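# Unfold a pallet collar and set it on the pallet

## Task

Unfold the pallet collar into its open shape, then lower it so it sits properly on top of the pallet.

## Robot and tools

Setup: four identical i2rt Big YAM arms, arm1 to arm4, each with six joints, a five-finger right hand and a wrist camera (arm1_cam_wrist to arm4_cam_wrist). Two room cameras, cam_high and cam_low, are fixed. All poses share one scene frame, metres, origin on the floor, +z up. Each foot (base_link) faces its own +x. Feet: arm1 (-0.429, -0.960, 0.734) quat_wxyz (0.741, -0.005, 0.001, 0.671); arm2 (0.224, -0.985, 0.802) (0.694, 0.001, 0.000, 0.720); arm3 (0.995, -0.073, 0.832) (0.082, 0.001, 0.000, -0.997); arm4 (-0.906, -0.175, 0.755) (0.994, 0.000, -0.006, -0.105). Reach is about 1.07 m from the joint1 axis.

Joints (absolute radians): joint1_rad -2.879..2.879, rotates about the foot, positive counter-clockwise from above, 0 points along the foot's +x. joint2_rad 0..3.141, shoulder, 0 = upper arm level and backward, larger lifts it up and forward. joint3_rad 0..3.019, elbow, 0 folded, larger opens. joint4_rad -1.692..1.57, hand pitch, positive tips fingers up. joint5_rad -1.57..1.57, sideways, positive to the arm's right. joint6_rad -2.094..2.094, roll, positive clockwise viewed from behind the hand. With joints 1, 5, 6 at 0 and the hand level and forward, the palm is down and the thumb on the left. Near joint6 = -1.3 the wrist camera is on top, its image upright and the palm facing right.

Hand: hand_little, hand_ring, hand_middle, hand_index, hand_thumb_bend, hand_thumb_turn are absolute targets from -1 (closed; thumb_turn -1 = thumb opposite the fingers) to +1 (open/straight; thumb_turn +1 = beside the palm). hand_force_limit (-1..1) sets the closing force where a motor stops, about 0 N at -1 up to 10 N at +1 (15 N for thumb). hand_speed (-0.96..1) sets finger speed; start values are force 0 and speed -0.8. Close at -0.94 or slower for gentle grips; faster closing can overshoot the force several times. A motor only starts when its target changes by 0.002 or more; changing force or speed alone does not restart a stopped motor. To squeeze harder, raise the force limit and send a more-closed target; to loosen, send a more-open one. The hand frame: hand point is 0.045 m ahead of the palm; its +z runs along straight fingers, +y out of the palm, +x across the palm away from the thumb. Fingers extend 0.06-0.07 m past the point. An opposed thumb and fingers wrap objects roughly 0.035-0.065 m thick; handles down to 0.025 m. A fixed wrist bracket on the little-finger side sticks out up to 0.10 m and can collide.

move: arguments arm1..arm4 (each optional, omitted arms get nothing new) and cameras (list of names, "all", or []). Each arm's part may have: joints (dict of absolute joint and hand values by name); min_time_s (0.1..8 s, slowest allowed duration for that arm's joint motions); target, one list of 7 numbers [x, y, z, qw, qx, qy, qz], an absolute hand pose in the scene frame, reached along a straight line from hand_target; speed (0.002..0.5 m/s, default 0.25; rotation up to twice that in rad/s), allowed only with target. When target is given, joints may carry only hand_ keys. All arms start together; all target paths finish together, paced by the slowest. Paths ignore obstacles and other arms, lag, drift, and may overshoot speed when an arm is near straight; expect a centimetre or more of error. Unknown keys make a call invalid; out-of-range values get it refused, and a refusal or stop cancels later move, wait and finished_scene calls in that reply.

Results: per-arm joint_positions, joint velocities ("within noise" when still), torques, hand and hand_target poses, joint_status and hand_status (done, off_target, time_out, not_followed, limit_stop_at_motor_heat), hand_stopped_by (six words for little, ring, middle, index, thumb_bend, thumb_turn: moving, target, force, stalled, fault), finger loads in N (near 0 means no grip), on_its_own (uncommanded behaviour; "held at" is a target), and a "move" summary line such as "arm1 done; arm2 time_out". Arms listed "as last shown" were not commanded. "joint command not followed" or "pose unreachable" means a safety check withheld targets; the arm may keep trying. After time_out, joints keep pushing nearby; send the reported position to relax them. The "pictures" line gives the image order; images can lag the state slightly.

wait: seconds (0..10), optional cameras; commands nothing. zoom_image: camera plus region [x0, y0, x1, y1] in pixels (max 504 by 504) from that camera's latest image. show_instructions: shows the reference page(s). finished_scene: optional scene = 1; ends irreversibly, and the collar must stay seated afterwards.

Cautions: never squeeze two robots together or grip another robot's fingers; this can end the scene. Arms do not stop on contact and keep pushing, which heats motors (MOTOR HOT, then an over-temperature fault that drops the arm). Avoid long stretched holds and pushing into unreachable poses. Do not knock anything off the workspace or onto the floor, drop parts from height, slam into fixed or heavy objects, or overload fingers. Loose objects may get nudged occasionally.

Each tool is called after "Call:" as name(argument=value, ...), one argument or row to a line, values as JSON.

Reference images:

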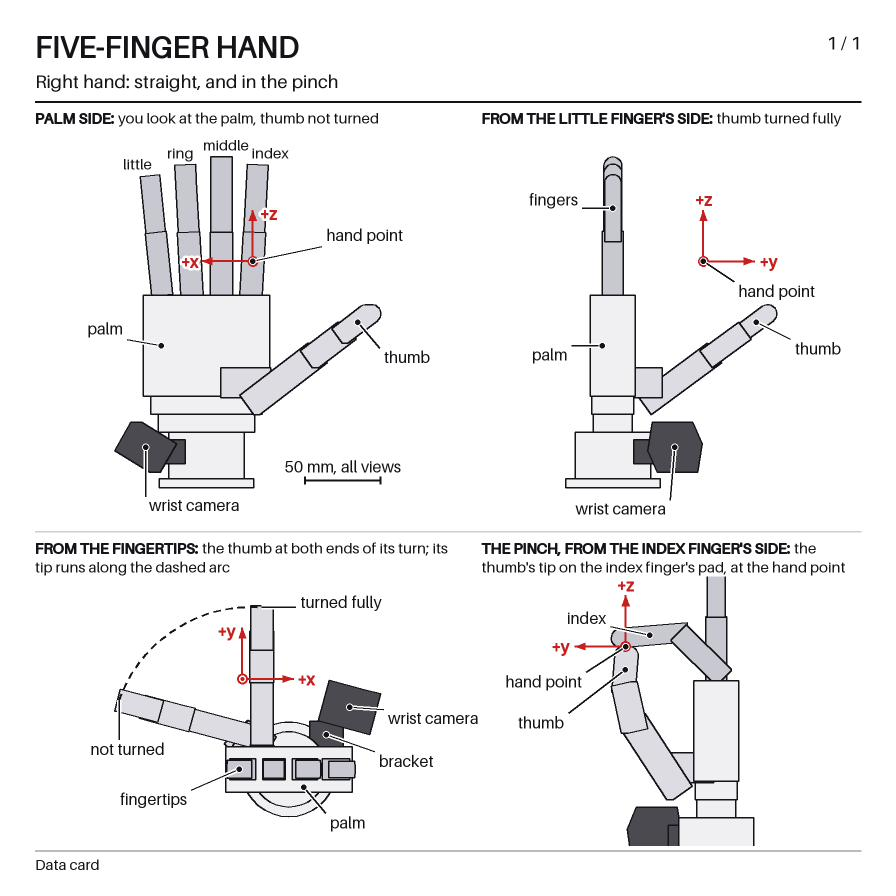

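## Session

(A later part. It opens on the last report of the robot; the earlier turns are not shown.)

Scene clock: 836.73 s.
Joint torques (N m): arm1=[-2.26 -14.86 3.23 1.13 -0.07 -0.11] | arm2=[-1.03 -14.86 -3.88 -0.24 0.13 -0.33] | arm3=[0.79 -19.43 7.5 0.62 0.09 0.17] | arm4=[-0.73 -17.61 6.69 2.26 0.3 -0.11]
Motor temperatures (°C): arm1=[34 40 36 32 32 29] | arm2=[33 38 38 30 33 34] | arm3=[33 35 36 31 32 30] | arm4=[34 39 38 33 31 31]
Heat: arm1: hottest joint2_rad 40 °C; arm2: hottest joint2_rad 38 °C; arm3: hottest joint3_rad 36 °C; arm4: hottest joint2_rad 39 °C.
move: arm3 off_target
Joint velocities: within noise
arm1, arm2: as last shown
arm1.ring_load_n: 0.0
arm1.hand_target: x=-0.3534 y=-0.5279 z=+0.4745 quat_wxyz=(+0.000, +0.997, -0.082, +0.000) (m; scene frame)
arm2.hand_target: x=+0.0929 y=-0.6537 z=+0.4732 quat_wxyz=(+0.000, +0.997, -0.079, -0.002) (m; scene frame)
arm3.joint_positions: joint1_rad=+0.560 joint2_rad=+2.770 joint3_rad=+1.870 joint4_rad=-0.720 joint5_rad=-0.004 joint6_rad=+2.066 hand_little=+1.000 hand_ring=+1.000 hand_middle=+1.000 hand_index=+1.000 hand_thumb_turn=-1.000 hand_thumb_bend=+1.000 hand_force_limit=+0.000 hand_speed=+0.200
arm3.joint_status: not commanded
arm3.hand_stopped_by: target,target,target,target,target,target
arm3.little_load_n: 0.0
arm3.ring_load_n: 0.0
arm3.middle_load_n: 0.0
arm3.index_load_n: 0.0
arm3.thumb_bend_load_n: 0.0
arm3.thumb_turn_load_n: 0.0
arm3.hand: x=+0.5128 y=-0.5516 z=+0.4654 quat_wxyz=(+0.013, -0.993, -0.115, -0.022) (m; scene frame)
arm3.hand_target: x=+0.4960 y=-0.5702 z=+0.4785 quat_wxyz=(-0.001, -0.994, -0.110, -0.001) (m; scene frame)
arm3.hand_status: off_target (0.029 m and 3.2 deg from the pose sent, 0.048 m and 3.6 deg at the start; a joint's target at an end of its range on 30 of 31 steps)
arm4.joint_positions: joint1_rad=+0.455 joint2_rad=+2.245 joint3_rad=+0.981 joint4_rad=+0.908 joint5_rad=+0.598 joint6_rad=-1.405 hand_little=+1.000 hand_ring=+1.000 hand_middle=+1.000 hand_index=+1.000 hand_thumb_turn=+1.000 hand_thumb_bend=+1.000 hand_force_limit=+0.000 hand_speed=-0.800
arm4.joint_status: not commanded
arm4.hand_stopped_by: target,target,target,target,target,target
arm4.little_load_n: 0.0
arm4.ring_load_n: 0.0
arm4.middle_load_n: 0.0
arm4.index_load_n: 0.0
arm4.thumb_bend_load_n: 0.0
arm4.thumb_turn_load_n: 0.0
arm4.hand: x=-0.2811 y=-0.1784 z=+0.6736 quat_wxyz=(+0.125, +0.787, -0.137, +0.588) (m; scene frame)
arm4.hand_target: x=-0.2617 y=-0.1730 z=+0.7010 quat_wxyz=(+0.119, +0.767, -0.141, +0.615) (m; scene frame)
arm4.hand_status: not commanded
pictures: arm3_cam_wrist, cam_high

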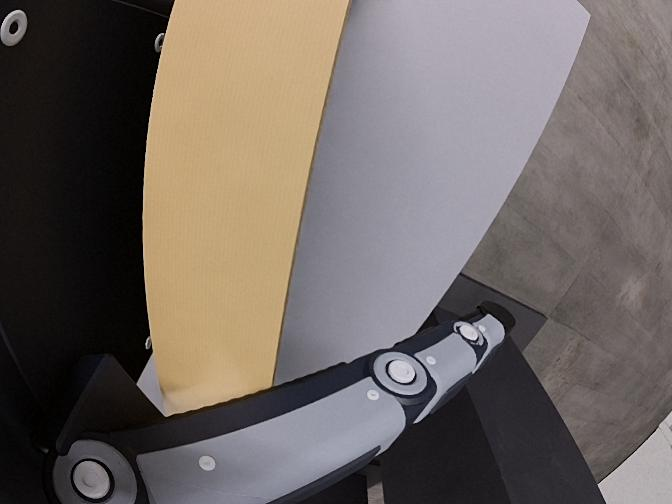

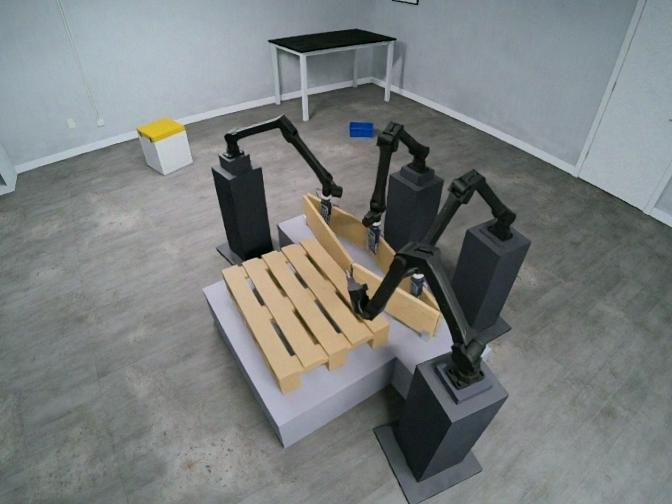

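Call:
move(
  arm3={"joints": {"hand_thumb_bend": -1.0, "hand_force_limit": 0.5, "hand_speed": -0.7}},
  cameras=["arm3_cam_wrist", "arm4_cam_wrist"],
)

Scene clock: 843.57 s.
Joint torques (N m): arm1=[-2.26 -14.86 3.22 1.07 -0.06 -0.11] | arm2=[-1.03 -14.8 -3.86 -0.25 0.13 -0.32] | arm3=[-0.32 -18.73 6.53 0.57 -0.13 0.43] | arm4=[-0.73 -17.49 6.69 2.29 0.3 -0.11]
Motor temperatures (°C): arm1=[34 40 36 32 32 29] | arm2=[33 38 38 30 33 33] | arm3=[33 36 36 31 32 31] | arm4=[34 39 38 33 31 31]
Heat: arm1: hottest joint2_rad 40 °C; arm2: hottest joint2_rad 38 °C; arm3: hottest joint2_rad 36 °C; arm4: hottest joint2_rad 39 °C.
move: arm3 off_target
Joint velocities: within noise
arm1, arm2, arm4: as last shown
arm1.hand_target: x=-0.3535 y=-0.5280 z=+0.4745 quat_wxyz=(+0.000, +0.997, -0.082, +0.000) (m; scene frame)
arm2.thumb_bend_load_n: 9.0
arm2.hand_target: x=+0.0929 y=-0.6538 z=+0.4732 quat_wxyz=(+0.000, +0.997, -0.079, -0.002) (m; scene frame)
arm3.joint_positions: joint1_rad=+0.574 joint2_rad=+2.770 joint3_rad=+1.882 joint4_rad=-0.720 joint5_rad=+0.001 joint6_rad=+2.033 hand_little=+1.000 hand_ring=+1.000 hand_middle=+1.000 hand_index=+1.000 hand_thumb_turn=-1.000 hand_thumb_bend=-0.333 hand_force_limit=+0.500 hand_speed=-0.700
arm3.joint_status: hand_thumb_bend off_target (ended at -0.333, target -1.000); the others done
arm3.hand_stopped_by: target,target,target,target,force,target
arm3.little_load_n: 0.0
arm3.ring_load_n: 0.0
arm3.middle_load_n: 0.0
arm3.index_load_n: 0.0
arm3.thumb_bend_load_n: 12.0
arm3.thumb_turn_load_n: 5.5
arm3.hand: x=+0.5159 y=-0.5628 z=+0.4688 quat_wxyz=(+0.011, -0.990, -0.137, -0.016) (m; scene frame)
arm3.hand_target: x=+0.4964 y=-0.5707 z=+0.4785 quat_wxyz=(-0.001, -0.994, -0.111, -0.001) (m; scene frame)
arm3.hand_status: not commanded
pictures: arm3_cam_wrist, arm4_cam_wrist

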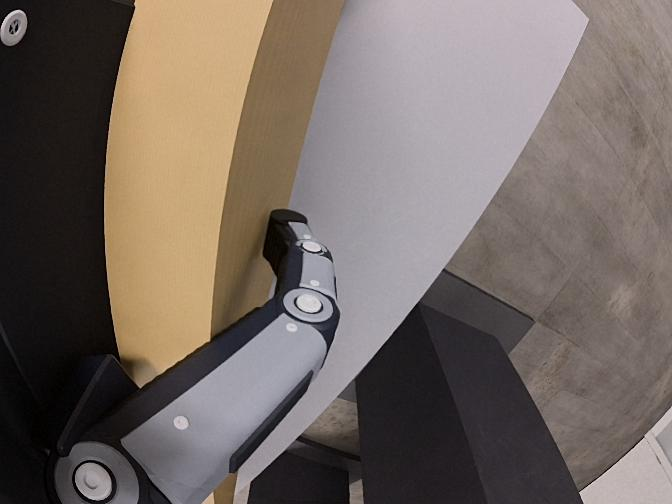

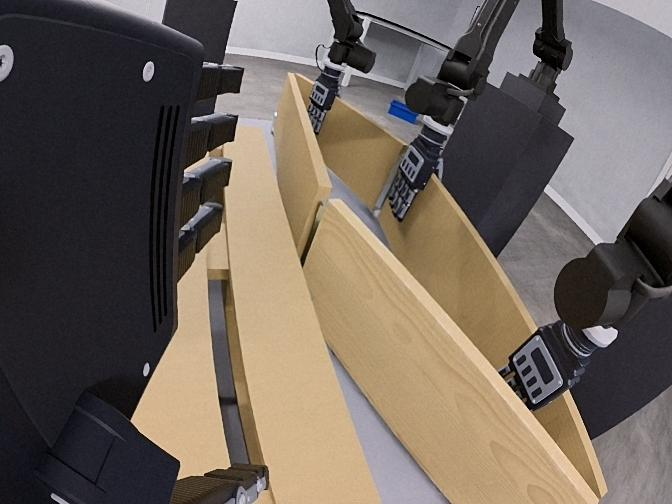

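Call:
move(
  arm4={"target": [-0.38, -0.18, 0.86, 0.0, 0.7071, -0.7071, 0.0], "speed": 0.35, "joints": {"hand_thumb_turn": -1.0, "hand_speed": 0.2}},
)

Call:
move(
  arm4={"target": [-0.15, -0.30, 0.68, 0.172, -0.133, 0.976, 0.023], "speed": 0.3},
  cameras=["arm4_cam_wrist", "cam_high", "cam_low"],
)

Scene clock: 864.73 s.
Joint torques (N m): arm1=[-2.2 -14.74 3.23 1.14 -0.06 -0.12] | arm2=[-1.08 -14.92 -3.86 -0.25 0.13 -0.32] | arm3=[-0.62 -19.02 6.68 0.49 -0.15 0.4] | arm4=[-0.91 -16.38 13.26 -0.59 -0.06 0.2]
Motor temperatures (°C): arm1=[33 40 36 32 32 29] | arm2=[33 38 38 30 33 33] | arm3=[33 36 36 31 32 31] | arm4=[34 38 39 33 31 31]
Heat: arm1: hottest joint2_rad 40 °C; arm2: hottest joint2_rad 38 °C; arm3: hottest joint2_rad 36 °C; arm4: hottest joint3_rad 39 °C.
move: arm4 off_target
Joint velocities: within noise
arm1, arm2, arm3: as last shown
arm1.thumb_turn_load_n: 2.0
arm2.ring_load_n: -0.5
arm2.thumb_bend_load_n: 8.5
arm2.thumb_turn_load_n: 1.5
arm4.joint_positions: joint1_rad=+0.147 joint2_rad=+1.930 joint3_rad=+1.630 joint4_rad=-1.326 joint5_rad=-0.002 joint6_rad=-0.079 hand_little=+1.000 hand_ring=+1.000 hand_middle=+1.000 hand_index=+1.000 hand_thumb_turn=-1.000 hand_thumb_bend=+1.000 hand_force_limit=+0.000 hand_speed=+0.200
arm4.joint_status: all done
arm4.hand_stopped_by: target,target,target,target,target,target
arm4.little_load_n: 0.0
arm4.ring_load_n: 0.0
arm4.middle_load_n: -0.5
arm4.index_load_n: 0.0
arm4.thumb_bend_load_n: 0.0
arm4.thumb_turn_load_n: 0.0
arm4.hand: x=-0.3998 y=-0.1807 z=+0.8452 quat_wxyz=(+0.014, +0.712, -0.701, -0.016) (m; scene frame)
arm4.hand_target: x=-0.3798 y=-0.1798 z=+0.8621 quat_wxyz=(-0.002, +0.707, -0.707, +0.000) (m; scene frame)
arm4.hand_status: off_target (0.025 m and 2.6 deg from the pose sent, 0.211 m and 98.4 deg at the start)
pictures: none

Scene clock: 867.87 s.
Joint torques (N m): arm1=[-2.2 -14.92 3.25 1.09 -0.07 -0.11] | arm2=[-1.08 -14.86 -3.85 -0.25 0.13 -0.33] | arm3=[0.5 -18.73 6.69 0.68 -0.06 0.38] | arm4=[-1.2 -21.77 12.55 0.9 -0.11 0.25]
Motor temperatures (°C): arm1=[33 40 36 32 32 29] | arm2=[33 38 38 30 33 33] | arm3=[33 36 36 31 32 31] | arm4=[34 38 39 33 31 31]
Heat: arm1: hottest joint2_rad 40 °C; arm2: hottest joint2_rad 38 °C; arm3: hottest joint2_rad 36 °C; arm4: hottest joint3_rad 39 °C.
move: arm4 off_target
Joint velocities: within noise
arm1, arm2, arm3: as last shown
arm1.thumb_bend_load_n: 11.0
arm1.thumb_turn_load_n: 1.5
arm2.ring_load_n: 0.0
arm2.thumb_bend_load_n: 9.0
arm2.thumb_turn_load_n: 2.0
arm4.joint_positions: joint1_rad=-0.083 joint2_rad=+2.410 joint3_rad=+1.869 joint4_rad=-0.824 joint5_rad=-0.178 joint6_rad=+1.015 hand_little=+1.000 hand_ring=+1.000 hand_middle=+1.000 hand_index=+1.000 hand_thumb_turn=-1.000 hand_thumb_bend=+1.000 hand_force_limit=+0.000 hand_speed=+0.200
arm4.joint_status: not commanded
arm4.hand_stopped_by: target,target,target,target,target,target
arm4.little_load_n: 0.0
arm4.ring_load_n: 0.0
arm4.middle_load_n: 0.0
arm4.index_load_n: 0.0
arm4.thumb_bend_load_n: 0.0
arm4.thumb_turn_load_n: 0.0
arm4.hand: x=-0.1836 y=-0.2879 z=+0.6513 quat_wxyz=(-0.136, +0.139, -0.980, -0.037) (m; scene frame)
arm4.hand_target: x=-0.1549 y=-0.2992 z=+0.6774 quat_wxyz=(-0.169, +0.132, -0.976, -0.022) (m; scene frame)
arm4.hand_status: off_target (0.046 m and 4.5 deg from the pose sent, 0.322 m and 78.0 deg at the start)
pictures: arm4_cam_wrist, cam_high, cam_low

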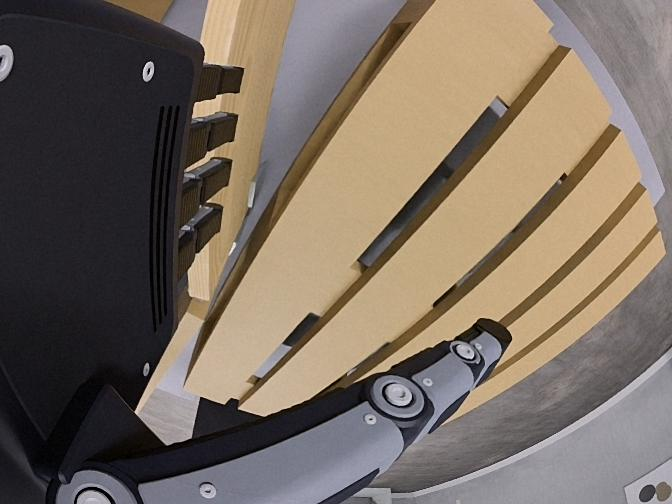

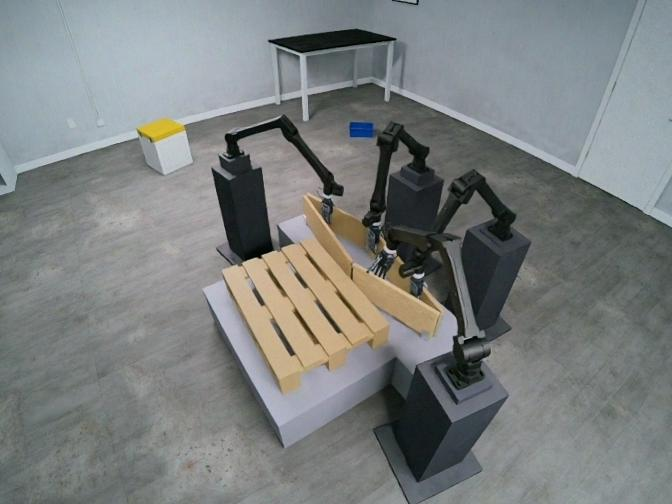

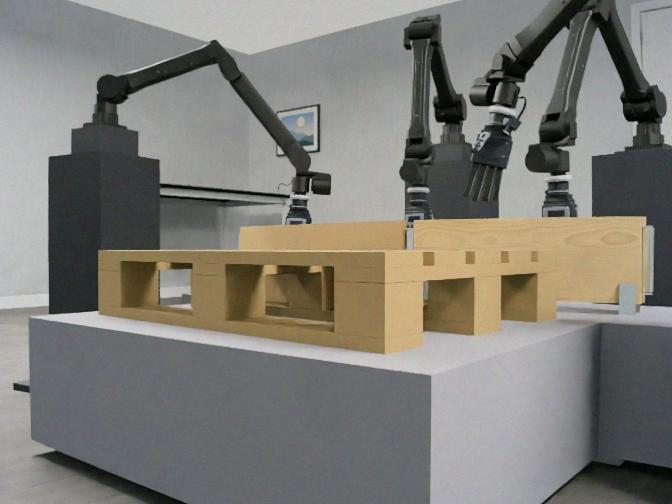

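Call:
zoom_image(
  camera="arm4_cam_wrist",
  region=[120, 0, 460, 420],
)

Scaled by 1.200 from the camera's 672x504 image, which has a finer 960x720 frame.

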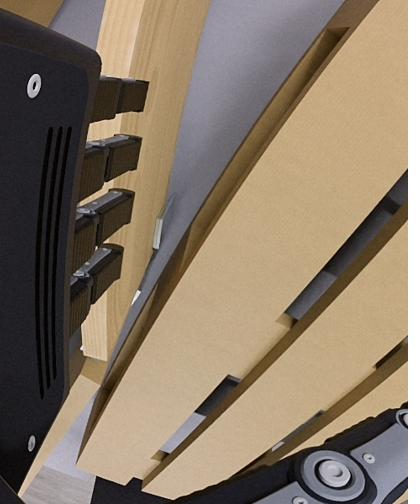

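Call:
move(
  cameras=["cam_high","arm4_cam_wrist"],
)

Scene clock: 884.37 s.
Joint torques (N m): arm1=[-2.2 -14.97 3.22 1.09 -0.07 -0.11] | arm2=[-1.08 -14.86 -3.86 -0.27 0.13 -0.32] | arm3=[-0.09 -19.02 6.6 0.54 -0.12 0.38] | arm4=[-1.03 -21.66 12.55 0.85 -0.11 0.23]
Motor temperatures (°C): arm1=[33 40 36 32 32 29] | arm2=[33 38 38 30 33 33] | arm3=[33 37 35 31 32 31] | arm4=[34 39 41 33 31 31]
Heat: arm1: hottest joint2_rad 40 °C; arm2: hottest joint2_rad 38 °C; arm3: hottest joint2_rad 37 °C; arm4: hottest joint3_rad 41 °C.
Joint velocities: within noise
arm1.joint_positions: joint1_rad=-0.121 joint2_rad=+2.351 joint3_rad=+1.213 joint4_rad=-0.466 joint5_rad=-0.006 joint6_rad=-0.054 hand_little=+1.000 hand_ring=+1.000 hand_middle=+1.000 hand_index=+1.000 hand_thumb_turn=-1.000 hand_thumb_bend=-0.388 hand_force_limit=+0.500 hand_speed=-0.700
arm1.joint_status: not commanded
arm1.hand_stopped_by: target,target,target,target,force,target
arm1.little_load_n: 0.0
arm1.ring_load_n: 0.0
arm1.middle_load_n: 0.0
arm1.index_load_n: 0.0
arm1.thumb_bend_load_n: 11.5
arm1.thumb_turn_load_n: 2.0
arm1.hand: x=-0.3614 y=-0.5397 z=+0.4702 quat_wxyz=(+0.020, +0.996, -0.083, -0.002) (m; scene frame)
arm1.hand_target: x=-0.3535 y=-0.5280 z=+0.4745 quat_wxyz=(+0.000, +0.997, -0.082, +0.000) (m; scene frame)
arm1.hand_status: not commanded
arm2.joint_positions: joint1_rad=+0.206 joint2_rad=+2.485 joint3_rad=+1.039 joint4_rad=-0.092 joint5_rad=-0.004 joint6_rad=+0.420 hand_little=+1.000 hand_ring=+1.000 hand_middle=+1.000 hand_index=+1.000 hand_thumb_turn=-1.000 hand_thumb_bend=-0.345 hand_force_limit=+0.500 hand_speed=-0.700
arm2.joint_status: not commanded
arm2.hand_stopped_by: target,target,target,target,force,target
arm2.little_load_n: 0.0
arm2.ring_load_n: 0.0
arm2.middle_load_n: 0.0
arm2.index_load_n: 0.0
arm2.thumb_bend_load_n: 8.5
arm2.thumb_turn_load_n: 1.5
arm2.hand: x=+0.0819 y=-0.6312 z=+0.4624 quat_wxyz=(-0.016, +0.996, -0.088, -0.007) (m; scene frame)
arm2.hand_target: x=+0.0929 y=-0.6538 z=+0.4732 quat_wxyz=(+0.000, +0.997, -0.079, -0.002) (m; scene frame)
arm2.hand_status: not commanded
arm3.joint_positions: joint1_rad=+0.574 joint2_rad=+2.770 joint3_rad=+1.882 joint4_rad=-0.720 joint5_rad=+0.001 joint6_rad=+2.033 hand_little=+1.000 hand_ring=+1.000 hand_middle=+1.000 hand_index=+1.000 hand_thumb_turn=-1.000 hand_thumb_bend=-0.333 hand_force_limit=+0.500 hand_speed=-0.700
arm3.joint_status: not commanded
arm3.hand_stopped_by: target,target,target,target,force,target
arm3.little_load_n: 0.0
arm3.ring_load_n: 0.0
arm3.middle_load_n: 0.0
arm3.index_load_n: 0.0
arm3.thumb_bend_load_n: 12.0
arm3.thumb_turn_load_n: 5.5
arm3.hand: x=+0.5159 y=-0.5628 z=+0.4688 quat_wxyz=(+0.011, -0.990, -0.137, -0.016) (m; scene frame)
arm3.hand_target: x=+0.4964 y=-0.5707 z=+0.4785 quat_wxyz=(-0.001, -0.994, -0.111, -0.001) (m; scene frame)
arm3.hand_status: not commanded
arm4.joint_positions: joint1_rad=-0.082 joint2_rad=+2.410 joint3_rad=+1.869 joint4_rad=-0.824 joint5_rad=-0.178 joint6_rad=+1.016 hand_little=+1.000 hand_ring=+1.000 hand_middle=+1.000 hand_index=+1.000 hand_thumb_turn=-1.000 hand_thumb_bend=+1.000 hand_force_limit=+0.000 hand_speed=+0.200
arm4.joint_status: not commanded
arm4.hand_stopped_by: target,target,target,target,target,target
arm4.little_load_n: 0.0
arm4.ring_load_n: 0.0
arm4.middle_load_n: 0.0
arm4.index_load_n: 0.0
arm4.thumb_bend_load_n: 0.0
arm4.thumb_turn_load_n: 0.0
arm4.hand: x=-0.1833 y=-0.2868 z=+0.6513 quat_wxyz=(-0.136, +0.139, -0.980, -0.037) (m; scene frame)
arm4.hand_target: x=-0.1547 y=-0.2981 z=+0.6774 quat_wxyz=(-0.169, +0.132, -0.976, -0.022) (m; scene frame)
arm4.hand_status: off_target (0.046 m and 4.6 deg from the pose sent, 0.322 m and 78.0 deg at the start)
pictures: arm4_cam_wrist, cam_high

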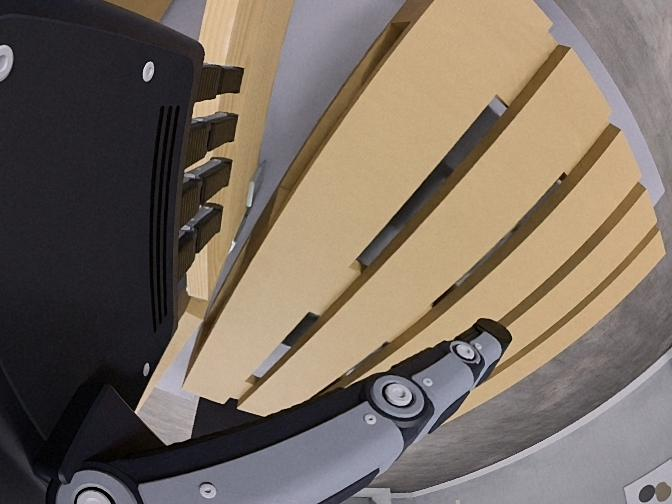

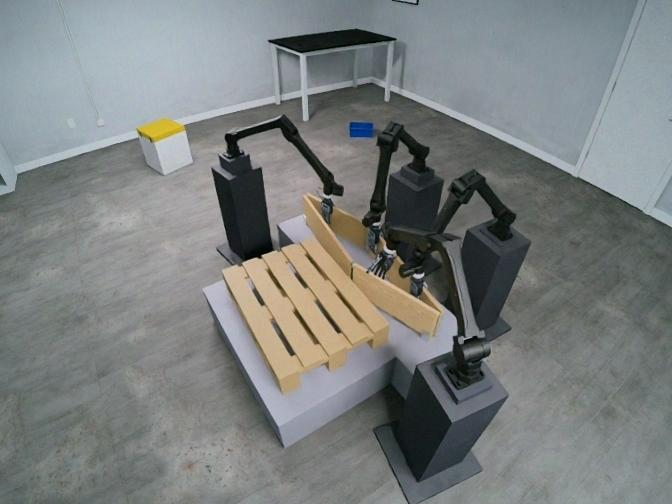

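Call:
move(
  arm4={"target": [-0.125, -0.342, 0.655, 0.172, -0.133, 0.976, 0.023], "speed": 0.15},
  cameras=["arm4_cam_wrist"],
)

Scene clock: 897.57 s.
Joint torques (N m): arm1=[-2.2 -14.92 3.23 1.09 -0.06 -0.11] | arm2=[-1.08 -14.86 -3.88 -0.27 0.13 -0.32] | arm3=[0.21 -18.9 6.69 0.4 -0.1 0.51] | arm4=[-1.08 -23.47 13 -0.08 -0.31 -0.07]
Motor temperatures (°C): arm1=[33 40 36 32 32 29] | arm2=[33 38 38 30 33 33] | arm3=[33 37 35 31 32 31] | arm4=[34 39 42 33 31 31]
Heat: arm1: hottest joint2_rad 40 °C; arm2: hottest joint2_rad 38 °C; arm3: hottest joint2_rad 37 °C; arm4: hottest joint3_rad 42 °C.
move: arm4 off_target
Joint velocities: within noise
arm1, arm2, arm3: as last shown
arm2.thumb_bend_load_n: 9.0
arm2.thumb_turn_load_n: 2.0
arm4.joint_positions: joint1_rad=-0.137 joint2_rad=+2.565 joint3_rad=+2.099 joint4_rad=-0.881 joint5_rad=-0.189 joint6_rad=+1.005 hand_little=+1.000 hand_ring=+1.000 hand_middle=+1.000 hand_index=+1.000 hand_thumb_turn=-1.000 hand_thumb_bend=+1.000 hand_force_limit=+0.000 hand_speed=+0.200
arm4.joint_status: not commanded
arm4.hand_stopped_by: target,target,target,target,target,target
arm4.little_load_n: 0.0
arm4.ring_load_n: 0.0
arm4.middle_load_n: 0.0
arm4.index_load_n: 0.0
arm4.thumb_bend_load_n: 0.0
arm4.thumb_turn_load_n: 0.0
arm4.hand: x=-0.1475 y=-0.3400 z=+0.6259 quat_wxyz=(-0.147, +0.119, -0.981, -0.033) (m; scene frame)
arm4.hand_target: x=-0.1266 y=-0.3442 z=+0.6545 quat_wxyz=(-0.172, +0.130, -0.976, -0.022) (m; scene frame)
arm4.hand_status: off_target (0.037 m and 3.6 deg from the pose sent, 0.080 m and 4.6 deg at the start)
pictures: arm4_cam_wrist

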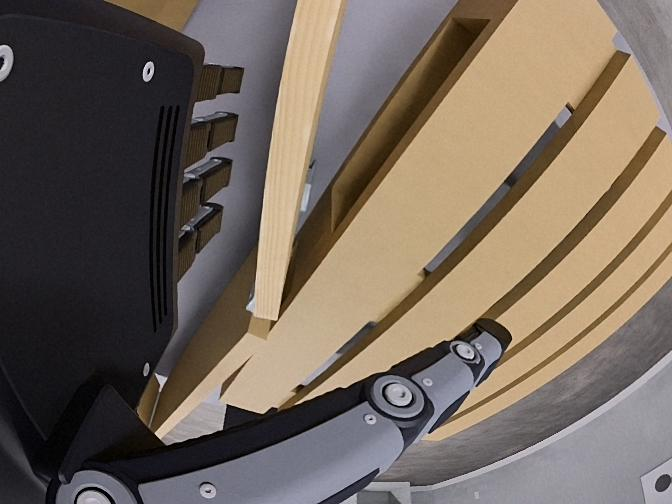

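Call:
move(
  arm4={"target": [-0.125, -0.342, 0.575, 0.172, -0.133, 0.976, 0.023], "speed": 0.15},
  cameras=["arm4_cam_wrist"],
)

Scene clock: 903.87 s.
Joint torques (N m): arm1=[-2.43 -14.86 3.21 1.1 -0.06 -0.11] | arm2=[-1.08 -14.86 -3.85 -0.25 0.13 -0.33] | arm3=[-0.03 -18.78 6.67 0.62 -0.11 0.42] | arm4=[-0.38 -24.59 11.97 0.85 -0.31 -0.08]
Motor temperatures (°C): arm1=[33 40 36 32 32 29] | arm2=[33 38 38 30 33 33] | arm3=[33 37 35 31 32 31] | arm4=[34 39 43 33 31 31]
Heat: arm1: hottest joint2_rad 40 °C; arm2: hottest joint2_rad 38 °C; arm3: hottest joint2_rad 37 °C; arm4: hottest joint3_rad 43 °C.
move: arm4 off_target
Joint velocities: within noise
arm1, arm2, arm3: as last shown
arm1.ring_load_n: 0.5
arm1.thumb_turn_load_n: 1.5
arm2.thumb_turn_load_n: 1.5
arm3.ring_load_n: 0.5
arm3.thumb_bend_load_n: 11.5
arm4.joint_positions: joint1_rad=-0.132 joint2_rad=+2.696 joint3_rad=+2.115 joint4_rad=-0.803 joint5_rad=-0.189 joint6_rad=+1.002 hand_little=+1.000 hand_ring=+1.000 hand_middle=+1.000 hand_index=+1.000 hand_thumb_turn=-1.000 hand_thumb_bend=+1.000 hand_force_limit=+0.000 hand_speed=+0.200
arm4.joint_status: not commanded
arm4.hand_stopped_by: target,target,target,target,target,target
arm4.little_load_n: 0.0
arm4.ring_load_n: 0.0
arm4.middle_load_n: 0.0
arm4.index_load_n: 0.0
arm4.thumb_bend_load_n: -0.5
arm4.thumb_turn_load_n: 0.0
arm4.hand: x=-0.1597 y=-0.3317 z=+0.5386 quat_wxyz=(-0.131, +0.121, -0.983, -0.042) (m; scene frame)
arm4.hand_target: x=-0.1273 y=-0.3378 z=+0.5761 quat_wxyz=(-0.172, +0.135, -0.976, -0.023) (m; scene frame)
arm4.hand_status: off_target (0.051 m and 5.4 deg from the pose sent, 0.056 m and 3.6 deg at the start)
pictures: arm4_cam_wrist

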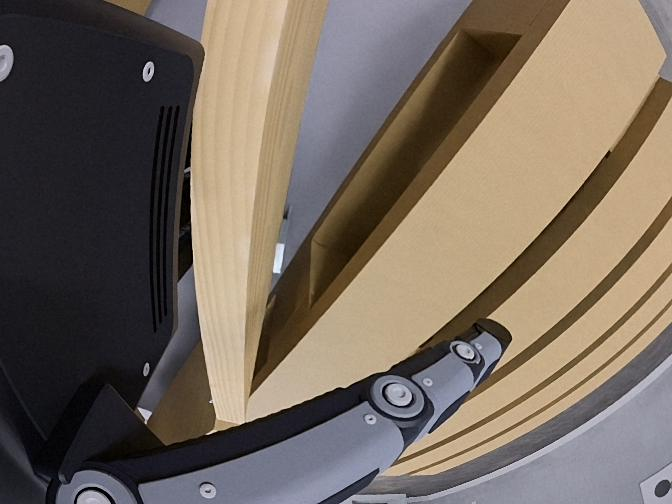

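Call:
move(
  arm4={"target": [-0.12, -0.349, 0.525, 0.172, -0.133, 0.976, 0.023], "speed": 0.12},
  cameras=["arm4_cam_wrist"],
)

Scene clock: 908.90 s.
Joint torques (N m): arm1=[-2.14 -14.92 3.25 1.1 -0.06 -0.11] | arm2=[-1.03 -14.86 -3.88 -0.27 0.13 -0.33] | arm3=[0.21 -17.79 6.71 0.4 -0.12 0.39] | arm4=[-1.32 -24.47 11.79 0.64 -0.32 -0.07]
Motor temperatures (°C): arm1=[33 41 35 32 32 29] | arm2=[33 38 38 30 33 33] | arm3=[33 37 35 31 32 31] | arm4=[34 39 43 33 31 31]
Heat: arm1: hottest joint2_rad 41 °C; arm2: hottest joint2_rad 38 °C; arm3: hottest joint2_rad 37 °C; arm4: hottest joint3_rad 43 °C.
move: arm4 off_target
Joint velocities: within noise
arm1, arm2, arm3: as last shown
arm1.ring_load_n: 0.0
arm2.thumb_turn_load_n: 2.0
arm3.ring_load_n: 0.0
arm3.middle_load_n: -0.5
arm3.thumb_bend_load_n: 12.0
arm4.joint_positions: joint1_rad=-0.132 joint2_rad=+2.808 joint3_rad=+2.222 joint4_rad=-0.781 joint5_rad=-0.191 joint6_rad=+0.998 hand_little=+1.000 hand_ring=+1.000 hand_middle=+1.000 hand_index=+1.000 hand_thumb_turn=-1.000 hand_thumb_bend=+1.000 hand_force_limit=+0.000 hand_speed=+0.200
arm4.joint_status: not commanded
arm4.hand_stopped_by: target,target,target,target,target,target
arm4.little_load_n: 0.0
arm4.ring_load_n: 0.0
arm4.middle_load_n: 0.0
arm4.index_load_n: 0.0
arm4.thumb_bend_load_n: -0.5
arm4.thumb_turn_load_n: 0.0
arm4.hand: x=-0.1478 y=-0.3356 z=+0.4960 quat_wxyz=(-0.139, +0.124, -0.982, -0.038) (m; scene frame)
arm4.hand_target: x=-0.1214 y=-0.3485 z=+0.5263 quat_wxyz=(-0.173, +0.132, -0.976, -0.022) (m; scene frame)
arm4.hand_status: off_target (0.042 m and 4.4 deg from the pose sent, 0.045 m and 5.4 deg at the start)
pictures: arm4_cam_wrist

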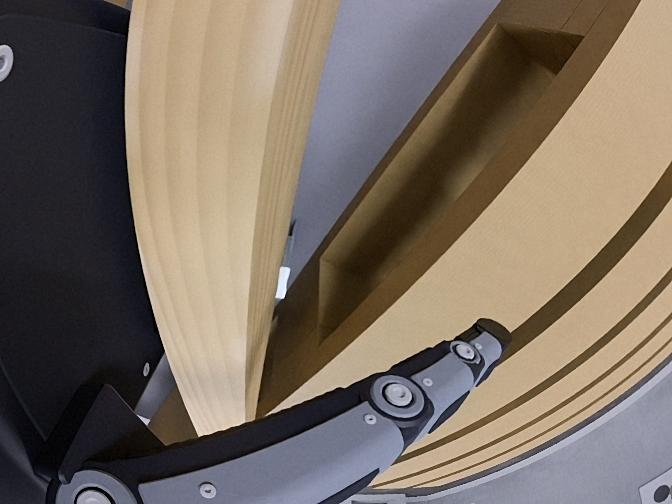

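Call:
move(
  arm4={"target": [-0.118, -0.351, 0.505, 0.172, -0.133, 0.976, 0.023], "speed": 0.12},
  cameras=["arm4_cam_wrist"],
)

Call:
move(
  arm4={"joints": {"hand_thumb_bend": -1, "hand_force_limit": 0.5, "hand_speed": -0.7}},
  cameras=["arm4_cam_wrist"],
)

Scene clock: 913.07 s.
Joint torques (N m): arm1=[-2.26 -14.8 3.25 1.1 -0.06 -0.11] | arm2=[-1.03 -14.86 -3.88 -0.28 0.13 -0.32] | arm3=[-0.26 -18.84 6.76 0.59 -0.1 0.42] | arm4=[-1.55 -23.94 12.15 0.68 -0.32 -0.07]
Motor temperatures (°C): arm1=[33 41 35 32 32 29] | arm2=[33 38 38 30 33 33] | arm3=[33 37 35 31 32 31] | arm4=[34 39 43 33 31 31]
Heat: arm1: hottest joint2_rad 41 °C; arm2: hottest joint2_rad 38 °C; arm3: hottest joint2_rad 37 °C; arm4: hottest joint3_rad 43 °C.
move: arm4 off_target
Joint velocities: within noise
arm1, arm2, arm3: as last shown
arm1.thumb_turn_load_n: 2.0
arm2.thumb_turn_load_n: 1.5
arm3.middle_load_n: 0.0
arm4.joint_positions: joint1_rad=-0.132 joint2_rad=+2.846 joint3_rad=+2.268 joint4_rad=-0.781 joint5_rad=-0.192 joint6_rad=+0.996 hand_little=+1.000 hand_ring=+1.000 hand_middle=+1.000 hand_index=+1.000 hand_thumb_turn=-1.000 hand_thumb_bend=+1.000 hand_force_limit=+0.000 hand_speed=+0.200
arm4.joint_status: not commanded
arm4.hand_stopped_by: target,target,target,target,target,target
arm4.little_load_n: 0.0
arm4.ring_load_n: 0.0
arm4.middle_load_n: 0.0
arm4.index_load_n: 0.0
arm4.thumb_bend_load_n: 0.0
arm4.thumb_turn_load_n: 0.0
arm4.hand: x=-0.1425 y=-0.3372 z=+0.4844 quat_wxyz=(-0.142, +0.125, -0.981, -0.037) (m; scene frame)
arm4.hand_target: x=-0.1194 y=-0.3503 z=+0.5059 quat_wxyz=(-0.172, +0.132, -0.976, -0.023) (m; scene frame)
arm4.hand_status: off_target (0.035 m and 3.9 deg from the pose sent, 0.035 m and 4.4 deg at the start)
pictures: arm4_cam_wrist

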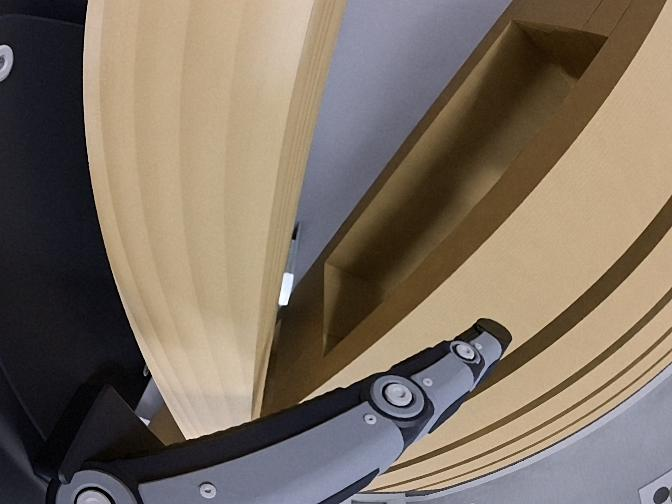

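Scene clock: 918.00 s.
Joint torques (N m): arm1=[-2.32 -14.92 3.26 1.1 -0.06 -0.12] | arm2=[-1.14 -14.86 -3.86 -0.27 0.13 -0.33] | arm3=[-0.73 -18.55 6.68 0.25 -0.07 0.43] | arm4=[-1.9 -23.47 12.15 0.7 0.11 -0.01]
Motor temperatures (°C): arm1=[33 41 35 32 32 29] | arm2=[33 38 38 30 33 33] | arm3=[33 37 35 31 32 31] | arm4=[34 39 43 33 31 31]
Heat: arm1: hottest joint2_rad 41 °C; arm2: hottest joint2_rad 38 °C; arm3: hottest joint2_rad 37 °C; arm4: hottest joint3_rad 43 °C.
move: arm4 off_target
Joint velocities: within noise
arm1, arm2, arm3: as last shown
arm2.thumb_bend_load_n: 8.5
arm3.hand_target: x=+0.4963 y=-0.5707 z=+0.4785 quat_wxyz=(-0.001, -0.994, -0.111, -0.001) (m; scene frame)
arm4.joint_positions: joint1_rad=-0.128 joint2_rad=+2.846 joint3_rad=+2.268 joint4_rad=-0.781 joint5_rad=-0.212 joint6_rad=+0.990 hand_little=+1.000 hand_ring=+1.000 hand_middle=+1.000 hand_index=+1.000 hand_thumb_turn=-1.000 hand_thumb_bend=-0.361 hand_force_limit=+0.500 hand_speed=-0.700
arm4.joint_status: hand_thumb_bend off_target (ended at -0.361, target -1.000); the others done
arm4.hand_stopped_by: target,target,target,target,force,target
arm4.little_load_n: 0.0
arm4.ring_load_n: 0.0
arm4.middle_load_n: 0.0
arm4.index_load_n: 0.0
arm4.thumb_bend_load_n: 11.0
arm4.thumb_turn_load_n: 2.0
arm4.hand: x=-0.1414 y=-0.3301 z=+0.4863 quat_wxyz=(-0.147, +0.131, -0.979, -0.046) (m; scene frame)
arm4.hand_target: x=-0.1193 y=-0.3497 z=+0.5067 quat_wxyz=(-0.174, +0.132, -0.975, -0.026) (m; scene frame)
arm4.hand_status: not commanded
pictures: arm4_cam_wrist

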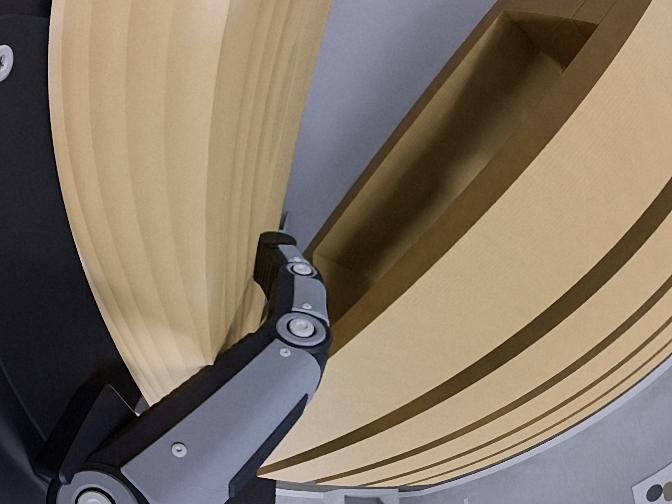

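Call:
move(
  arm1={"target": [-0.3535, -0.528, 0.5045, 0, 0.997, -0.082, 0], "speed": 0.05},
  arm2={"target": [0.0929, -0.6538, 0.5032, 0, 0.997, -0.079, -0.002], "speed": 0.05},
  arm3={"target": [0.4963, -0.5707, 0.5085, -0.001, -0.994, -0.111, -0.001], "speed": 0.05},
  arm4={"target": [-0.1193, -0.3497, 0.5367, -0.174, 0.132, -0.975, -0.026], "speed": 0.05},
  cameras=["all"],
)

Scene clock: 931.17 s.
Joint torques (N m): arm1=[-1.14 -13.8 3.02 0.17 0 0.02] | arm2=[-0.5 -14.92 -2.3 -1.37 0.08 -0.31] | arm3=[-1.08 -21.42 4.78 -0.23 -0.09 0.33] | arm4=[-1.85 -27.87 8.73 0.06 0.11 0]
Motor temperatures (°C): arm1=[33 40 35 32 32 29] | arm2=[33 38 38 30 33 33] | arm3=[33 38 35 31 32 31] | arm4=[34 39 44 33 31 31]
Heat: arm1: hottest joint2_rad 40 °C; arm2: hottest joint2_rad 38 °C; arm3: hottest joint2_rad 38 °C; arm4: hottest joint3_rad 44 °C.
move: arm1 not_followed; arm2 off_target; arm3 off_target; arm4 off_target
Joint velocities: within noise
arm1.joint_positions: joint1_rad=-0.121 joint2_rad=+2.349 joint3_rad=+1.212 joint4_rad=-0.466 joint5_rad=-0.006 joint6_rad=-0.053 hand_little=+1.000 hand_ring=+1.000 hand_middle=+1.000 hand_index=+1.000 hand_thumb_turn=-1.000 hand_thumb_bend=-0.388 hand_force_limit=+0.500 hand_speed=-0.700
arm1.joint_status: not commanded
arm1.hand_stopped_by: target,target,target,target,force,target
arm1.little_load_n: 0.0
arm1.ring_load_n: 0.0
arm1.middle_load_n: 0.0
arm1.index_load_n: 0.0
arm1.thumb_bend_load_n: 11.5
arm1.thumb_turn_load_n: 1.5
arm1.hand: x=-0.3616 y=-0.5400 z=+0.4706 quat_wxyz=(+0.020, +0.996, -0.084, -0.002) (m; scene frame)
arm1.hand_target: x=-0.3615 y=-0.5397 z=+0.4707 quat_wxyz=(+0.020, +0.996, -0.084, -0.002) (m; scene frame)
arm1.hand_status: not_followed (0.037 m and 2.3 deg from the pose sent, 0.037 m and 2.3 deg at the start)
arm2.joint_positions: joint1_rad=+0.200 joint2_rad=+2.410 joint3_rad=+0.986 joint4_rad=-0.104 joint5_rad=+0.005 joint6_rad=+0.419 hand_little=+1.000 hand_ring=+1.000 hand_middle=+1.000 hand_index=+1.000 hand_thumb_turn=-1.000 hand_thumb_bend=-0.345 hand_force_limit=+0.500 hand_speed=-0.700
arm2.joint_status: not commanded
arm2.hand_stopped_by: target,target,target,target,force,target
arm2.little_load_n: 0.0
arm2.ring_load_n: 0.0
arm2.middle_load_n: 0.0
arm2.index_load_n: 0.0
arm2.thumb_bend_load_n: 8.5
arm2.thumb_turn_load_n: 1.0
arm2.hand: x=+0.0865 y=-0.6326 z=+0.4879 quat_wxyz=(-0.022, +0.996, -0.091, -0.005) (m; scene frame)
arm2.hand_target: x=+0.0936 y=-0.6529 z=+0.5015 quat_wxyz=(-0.002, +0.997, -0.078, +0.002) (m; scene frame)
arm2.hand_status: off_target (0.027 m and 2.9 deg from the pose sent, 0.048 m and 2.2 deg at the start)
arm3.joint_positions: joint1_rad=+0.574 joint2_rad=+2.747 joint3_rad=+1.859 joint4_rad=-0.708 joint5_rad=-0.002 joint6_rad=+2.039 hand_little=+1.000 hand_ring=+1.000 hand_middle=+1.000 hand_index=+1.000 hand_thumb_turn=-1.000 hand_thumb_bend=-0.334 hand_force_limit=+0.500 hand_speed=-0.700
arm3.joint_status: not commanded
arm3.hand_stopped_by: target,target,target,target,force,target
arm3.little_load_n: 0.0
arm3.ring_load_n: 0.0
arm3.middle_load_n: -0.5
arm3.index_load_n: 0.0
arm3.thumb_bend_load_n: 5.0
arm3.thumb_turn_load_n: 0.5
arm3.hand: x=+0.5147 y=-0.5641 z=+0.4781 quat_wxyz=(+0.006, -0.991, -0.134, -0.012) (m; scene frame)
arm3.hand_target: x=+0.4939 y=-0.5730 z=+0.5081 quat_wxyz=(-0.005, -0.994, -0.111, +0.003) (m; scene frame)
arm3.hand_status: off_target (0.036 m and 3.1 deg from the pose sent, 0.045 m and 3.8 deg at the start)
arm4.joint_positions: joint1_rad=-0.126 joint2_rad=+2.844 joint3_rad=+2.268 joint4_rad=-0.783 joint5_rad=-0.211 joint6_rad=+0.990 hand_little=+1.000 hand_ring=+1.000 hand_middle=+1.000 hand_index=+1.000 hand_thumb_turn=-1.000 hand_thumb_bend=-0.361 hand_force_limit=+0.500 hand_speed=-0.700
arm4.joint_status: not commanded
arm4.hand_stopped_by: target,target,target,target,force,target
arm4.little_load_n: 0.0
arm4.ring_load_n: 0.0
arm4.middle_load_n: 0.0
arm4.index_load_n: 0.0
arm4.thumb_bend_load_n: 11.5
arm4.thumb_turn_load_n: 2.5
arm4.hand: x=-0.1410 y=-0.3293 z=+0.4872 quat_wxyz=(-0.146, +0.132, -0.979, -0.045) (m; scene frame)
arm4.hand_target: x=-0.1195 y=-0.3482 z=+0.5347 quat_wxyz=(-0.173, +0.133, -0.976, -0.026) (m; scene frame)
arm4.hand_status: off_target (0.058 m and 3.9 deg from the pose sent, 0.058 m and 3.9 deg at the start)
pictures: arm1_cam_wrist, arm2_cam_wrist, arm3_cam_wrist, arm4_cam_wrist, cam_high, cam_low
pose unreachable (arm1 arm): on one or more control steps of this call this arm could not follow its commanded pose, so it was not sent that pose on those steps. On the call's last step it was still not sent that pose. It may still have moved: this result reports where it is.
cause: moving toward the commanded pose would bring a part of the arm too close to another arm (the arm4 arm, where that arm stood when this arm was held).

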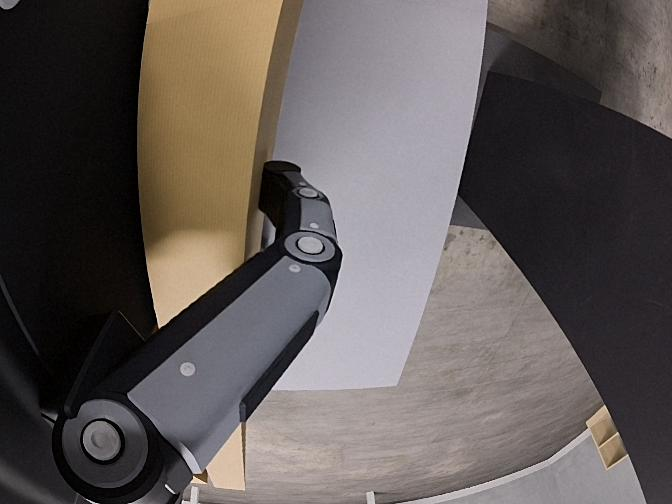

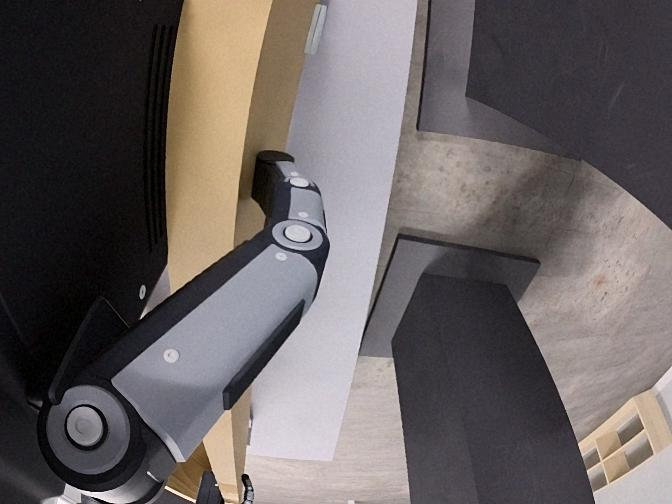

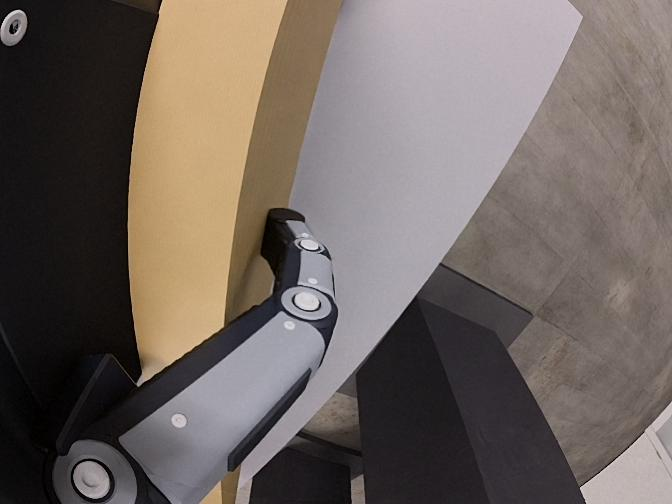

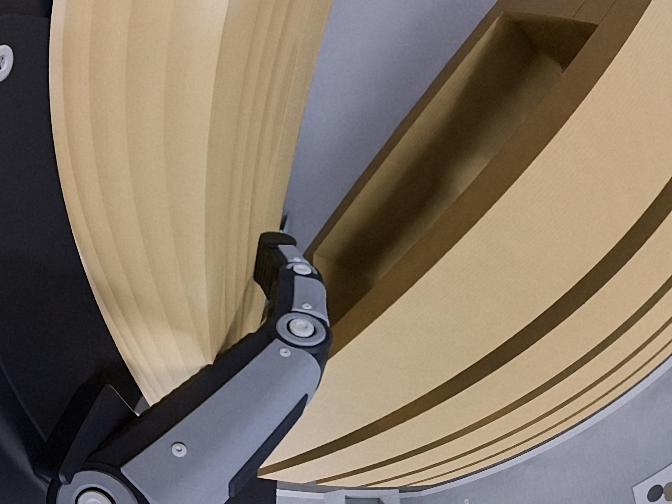

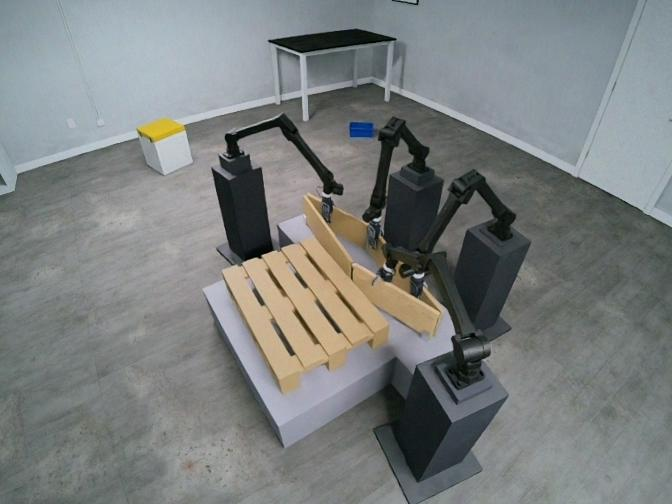

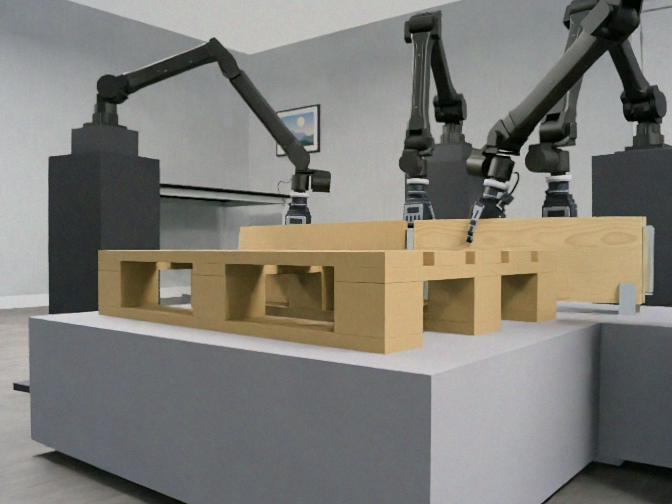

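Call:
move(
  arm1={"joints": {"hand_thumb_bend": 1, "hand_speed": 0.2}},
  arm2={"joints": {"hand_thumb_bend": -0.99, "hand_force_limit": 0.95, "hand_speed": -0.8}},
  arm3={"joints": {"hand_thumb_bend": -0.99, "hand_force_limit": 0.95, "hand_speed": -0.8}},
  arm4={"joints": {"hand_thumb_bend": -0.99, "hand_force_limit": 0.95, "hand_speed": -0.8}},
  cameras=["arm1_cam_wrist"],
)

Scene clock: 966.93 s.
Joint torques (N m): arm1=[-1.38 -13.86 3.11 0.13 0.01 0.02] | arm2=[-0.44 -15.03 -2.3 -1.4 0.08 -0.31] | arm3=[-1.03 -21.66 5 -0.39 0 0.33] | arm4=[-1.85 -27.81 8.72 0.03 0.11 -0.01]
Motor temperatures (°C): arm1=[33 39 35 32 32 29] | arm2=[33 38 38 30 33 33] | arm3=[33 38 35 31 32 31] | arm4=[34 46 43 33 31 31]
Heat: arm1: hottest joint2_rad 39 °C; arm2: hottest joint2_rad 38 °C; arm3: hottest joint2_rad 38 °C; arm4: hottest joint2_rad 46 °C.
move: arm1 done; arm2 off_target; arm3 off_target; arm4 off_target
Joint velocities: within noise
arm1.joint_positions: joint1_rad=-0.118 joint2_rad=+2.349 joint3_rad=+1.212 joint4_rad=-0.464 joint5_rad=-0.006 joint6_rad=-0.051 hand_little=+1.000 hand_ring=+1.000 hand_middle=+1.000 hand_index=+1.000 hand_thumb_turn=-1.000 hand_thumb_bend=+1.000 hand_force_limit=+0.500 hand_speed=+0.200
arm1.joint_status: all done
arm1.hand_stopped_by: target,target,target,target,target,target
arm1.little_load_n: 0.0
arm1.ring_load_n: 0.0
arm1.middle_load_n: 0.0
arm1.index_load_n: 0.0
arm1.thumb_bend_load_n: 0.0
arm1.thumb_turn_load_n: 0.0
arm1.hand: x=-0.3629 y=-0.5393 z=+0.4705 quat_wxyz=(+0.019, +0.996, -0.083, -0.002) (m; scene frame)
arm1.hand_target: x=-0.3628 y=-0.5391 z=+0.4706 quat_wxyz=(+0.019, +0.996, -0.083, -0.002) (m; scene frame)
arm1.hand_status: not commanded
arm2.joint_positions: joint1_rad=+0.200 joint2_rad=+2.410 joint3_rad=+0.986 joint4_rad=-0.104 joint5_rad=+0.005 joint6_rad=+0.419 hand_little=+1.000 hand_ring=+1.000 hand_middle=+1.000 hand_index=+1.000 hand_thumb_turn=-1.000 hand_thumb_bend=-0.362 hand_force_limit=+0.950 hand_speed=-0.800
arm2.joint_status: hand_thumb_bend off_target (ended at -0.362, target -0.990); the others done
arm2.hand_stopped_by: target,target,target,target,force,target
arm2.little_load_n: 0.0
arm2.ring_load_n: 0.0
arm2.middle_load_n: 0.0
arm2.index_load_n: 0.0
arm2.thumb_bend_load_n: 14.5
arm2.thumb_turn_load_n: 1.5
arm2.hand: x=+0.0865 y=-0.6326 z=+0.4879 quat_wxyz=(-0.022, +0.996, -0.091, -0.005) (m; scene frame)
arm2.hand_target: x=+0.0936 y=-0.6529 z=+0.5015 quat_wxyz=(-0.002, +0.997, -0.079, +0.002) (m; scene frame)
arm2.hand_status: not commanded
arm3.joint_positions: joint1_rad=+0.574 joint2_rad=+2.747 joint3_rad=+1.859 joint4_rad=-0.708 joint5_rad=-0.004 joint6_rad=+2.039 hand_little=+1.000 hand_ring=+1.000 hand_middle=+1.000 hand_index=+1.000 hand_thumb_turn=-1.000 hand_thumb_bend=-0.354 hand_force_limit=+0.950 hand_speed=-0.800
arm3.joint_status: hand_thumb_bend off_target (ended at -0.354, target -0.990); the others done
arm3.hand_stopped_by: target,target,target,target,force,target
arm3.little_load_n: 0.0
arm3.ring_load_n: 0.0
arm3.middle_load_n: 0.0
arm3.index_load_n: 0.0
arm3.thumb_bend_load_n: 14.5
arm3.thumb_turn_load_n: 1.0
arm3.hand: x=+0.5149 y=-0.5644 z=+0.4782 quat_wxyz=(+0.006, -0.991, -0.134, -0.012) (m; scene frame)
arm3.hand_target: x=+0.4941 y=-0.5732 z=+0.5081 quat_wxyz=(-0.006, -0.994, -0.111, +0.003) (m; scene frame)
arm3.hand_status: not commanded
arm4.joint_positions: joint1_rad=-0.126 joint2_rad=+2.844 joint3_rad=+2.268 joint4_rad=-0.783 joint5_rad=-0.211 joint6_rad=+0.990 hand_little=+1.000 hand_ring=+1.000 hand_middle=+1.000 hand_index=+1.000 hand_thumb_turn=-1.000 hand_thumb_bend=-0.370 hand_force_limit=+0.950 hand_speed=-0.800
arm4.joint_status: hand_thumb_bend off_target (ended at -0.370, target -0.990); the others done
arm4.hand_stopped_by: target,target,target,target,force,target
arm4.little_load_n: 0.0
arm4.ring_load_n: 0.0
arm4.middle_load_n: 0.0
arm4.index_load_n: 0.0
arm4.thumb_bend_load_n: 15.0
arm4.thumb_turn_load_n: 2.5
arm4.hand: x=-0.1410 y=-0.3293 z=+0.4872 quat_wxyz=(-0.146, +0.132, -0.979, -0.045) (m; scene frame)
arm4.hand_target: x=-0.1195 y=-0.3482 z=+0.5347 quat_wxyz=(-0.173, +0.133, -0.976, -0.026) (m; scene frame)
arm4.hand_status: not commanded
pictures: arm1_cam_wrist

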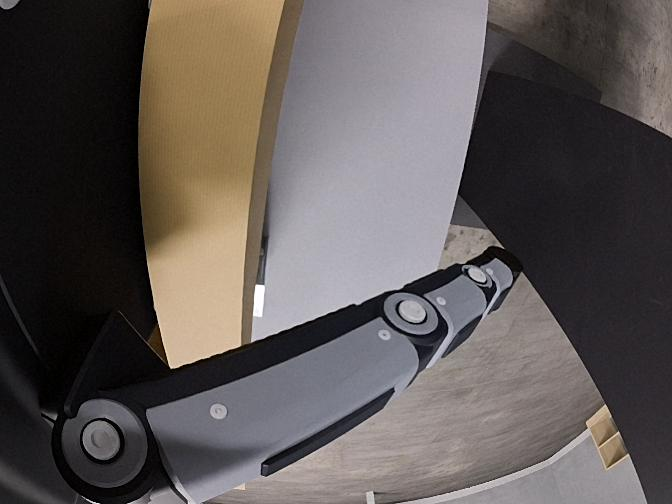

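Call:
move(
  arm1={"target": [-0.383, -0.530, 0.51, 0.0107, 0.9884, -0.0813, 0.1301], "speed": 0.12},
  cameras=["arm1_cam_wrist"],
)

Scene clock: 970.73 s.
Joint torques (N m): arm1=[-0.73 -14.97 3.28 -0.23 0.44 0.15] | arm2=[-0.44 -15.03 -2.25 -1.39 0.08 -0.31] | arm3=[-0.62 -21.6 4.88 -0.2 -0.06 0.34] | arm4=[-1.9 -27.81 8.72 0.03 0.11 0]
Motor temperatures (°C): arm1=[33 39 35 32 32 29] | arm2=[33 38 38 30 33 33] | arm3=[33 38 35 31 32 31] | arm4=[34 47 43 33 31 31]
Heat: arm1: hottest joint2_rad 39 °C; arm2: hottest joint2_rad 38 °C; arm3: hottest joint2_rad 38 °C; arm4: hottest joint2_rad 47 °C.
move: arm1 off_target
Joint velocities: within noise
arm1.joint_positions: joint1_rad=+0.021 joint2_rad=+2.265 joint3_rad=+1.177 joint4_rad=-0.509 joint5_rad=+0.250 joint6_rad=+0.084 hand_little=+1.000 hand_ring=+1.000 hand_middle=+1.000 hand_index=+1.000 hand_thumb_turn=-1.000 hand_thumb_bend=+1.000 hand_force_limit=+0.500 hand_speed=+0.200
arm1.joint_status: not commanded
arm1.hand_stopped_by: target,target,target,target,target,target
arm1.little_load_n: 0.0
arm1.ring_load_n: 0.0
arm1.middle_load_n: 0.0
arm1.index_load_n: 0.5
arm1.thumb_bend_load_n: 0.0
arm1.thumb_turn_load_n: 0.0
arm1.hand: x=-0.3801 y=-0.5351 z=+0.5010 quat_wxyz=(+0.017, +0.989, -0.078, +0.128) (m; scene frame)
arm1.hand_target: x=-0.3823 y=-0.5302 z=+0.5093 quat_wxyz=(+0.011, +0.988, -0.082, +0.131) (m; scene frame)
arm1.hand_status: off_target (0.011 m and 0.8 deg from the pose sent, 0.045 m and 15.2 deg at the start)
arm2, arm3, arm4: as last shown
arm2.thumb_turn_load_n: 2.0
arm2.hand_target: x=+0.0936 y=-0.6528 z=+0.5015 quat_wxyz=(-0.002, +0.997, -0.079, +0.002) (m; scene frame)
pictures: arm1_cam_wrist

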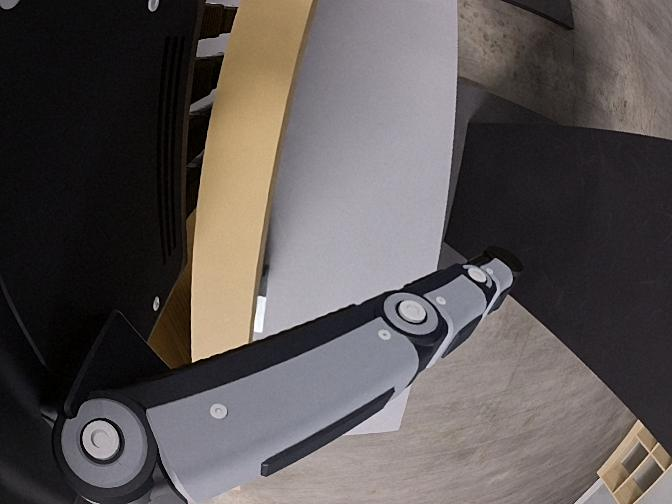

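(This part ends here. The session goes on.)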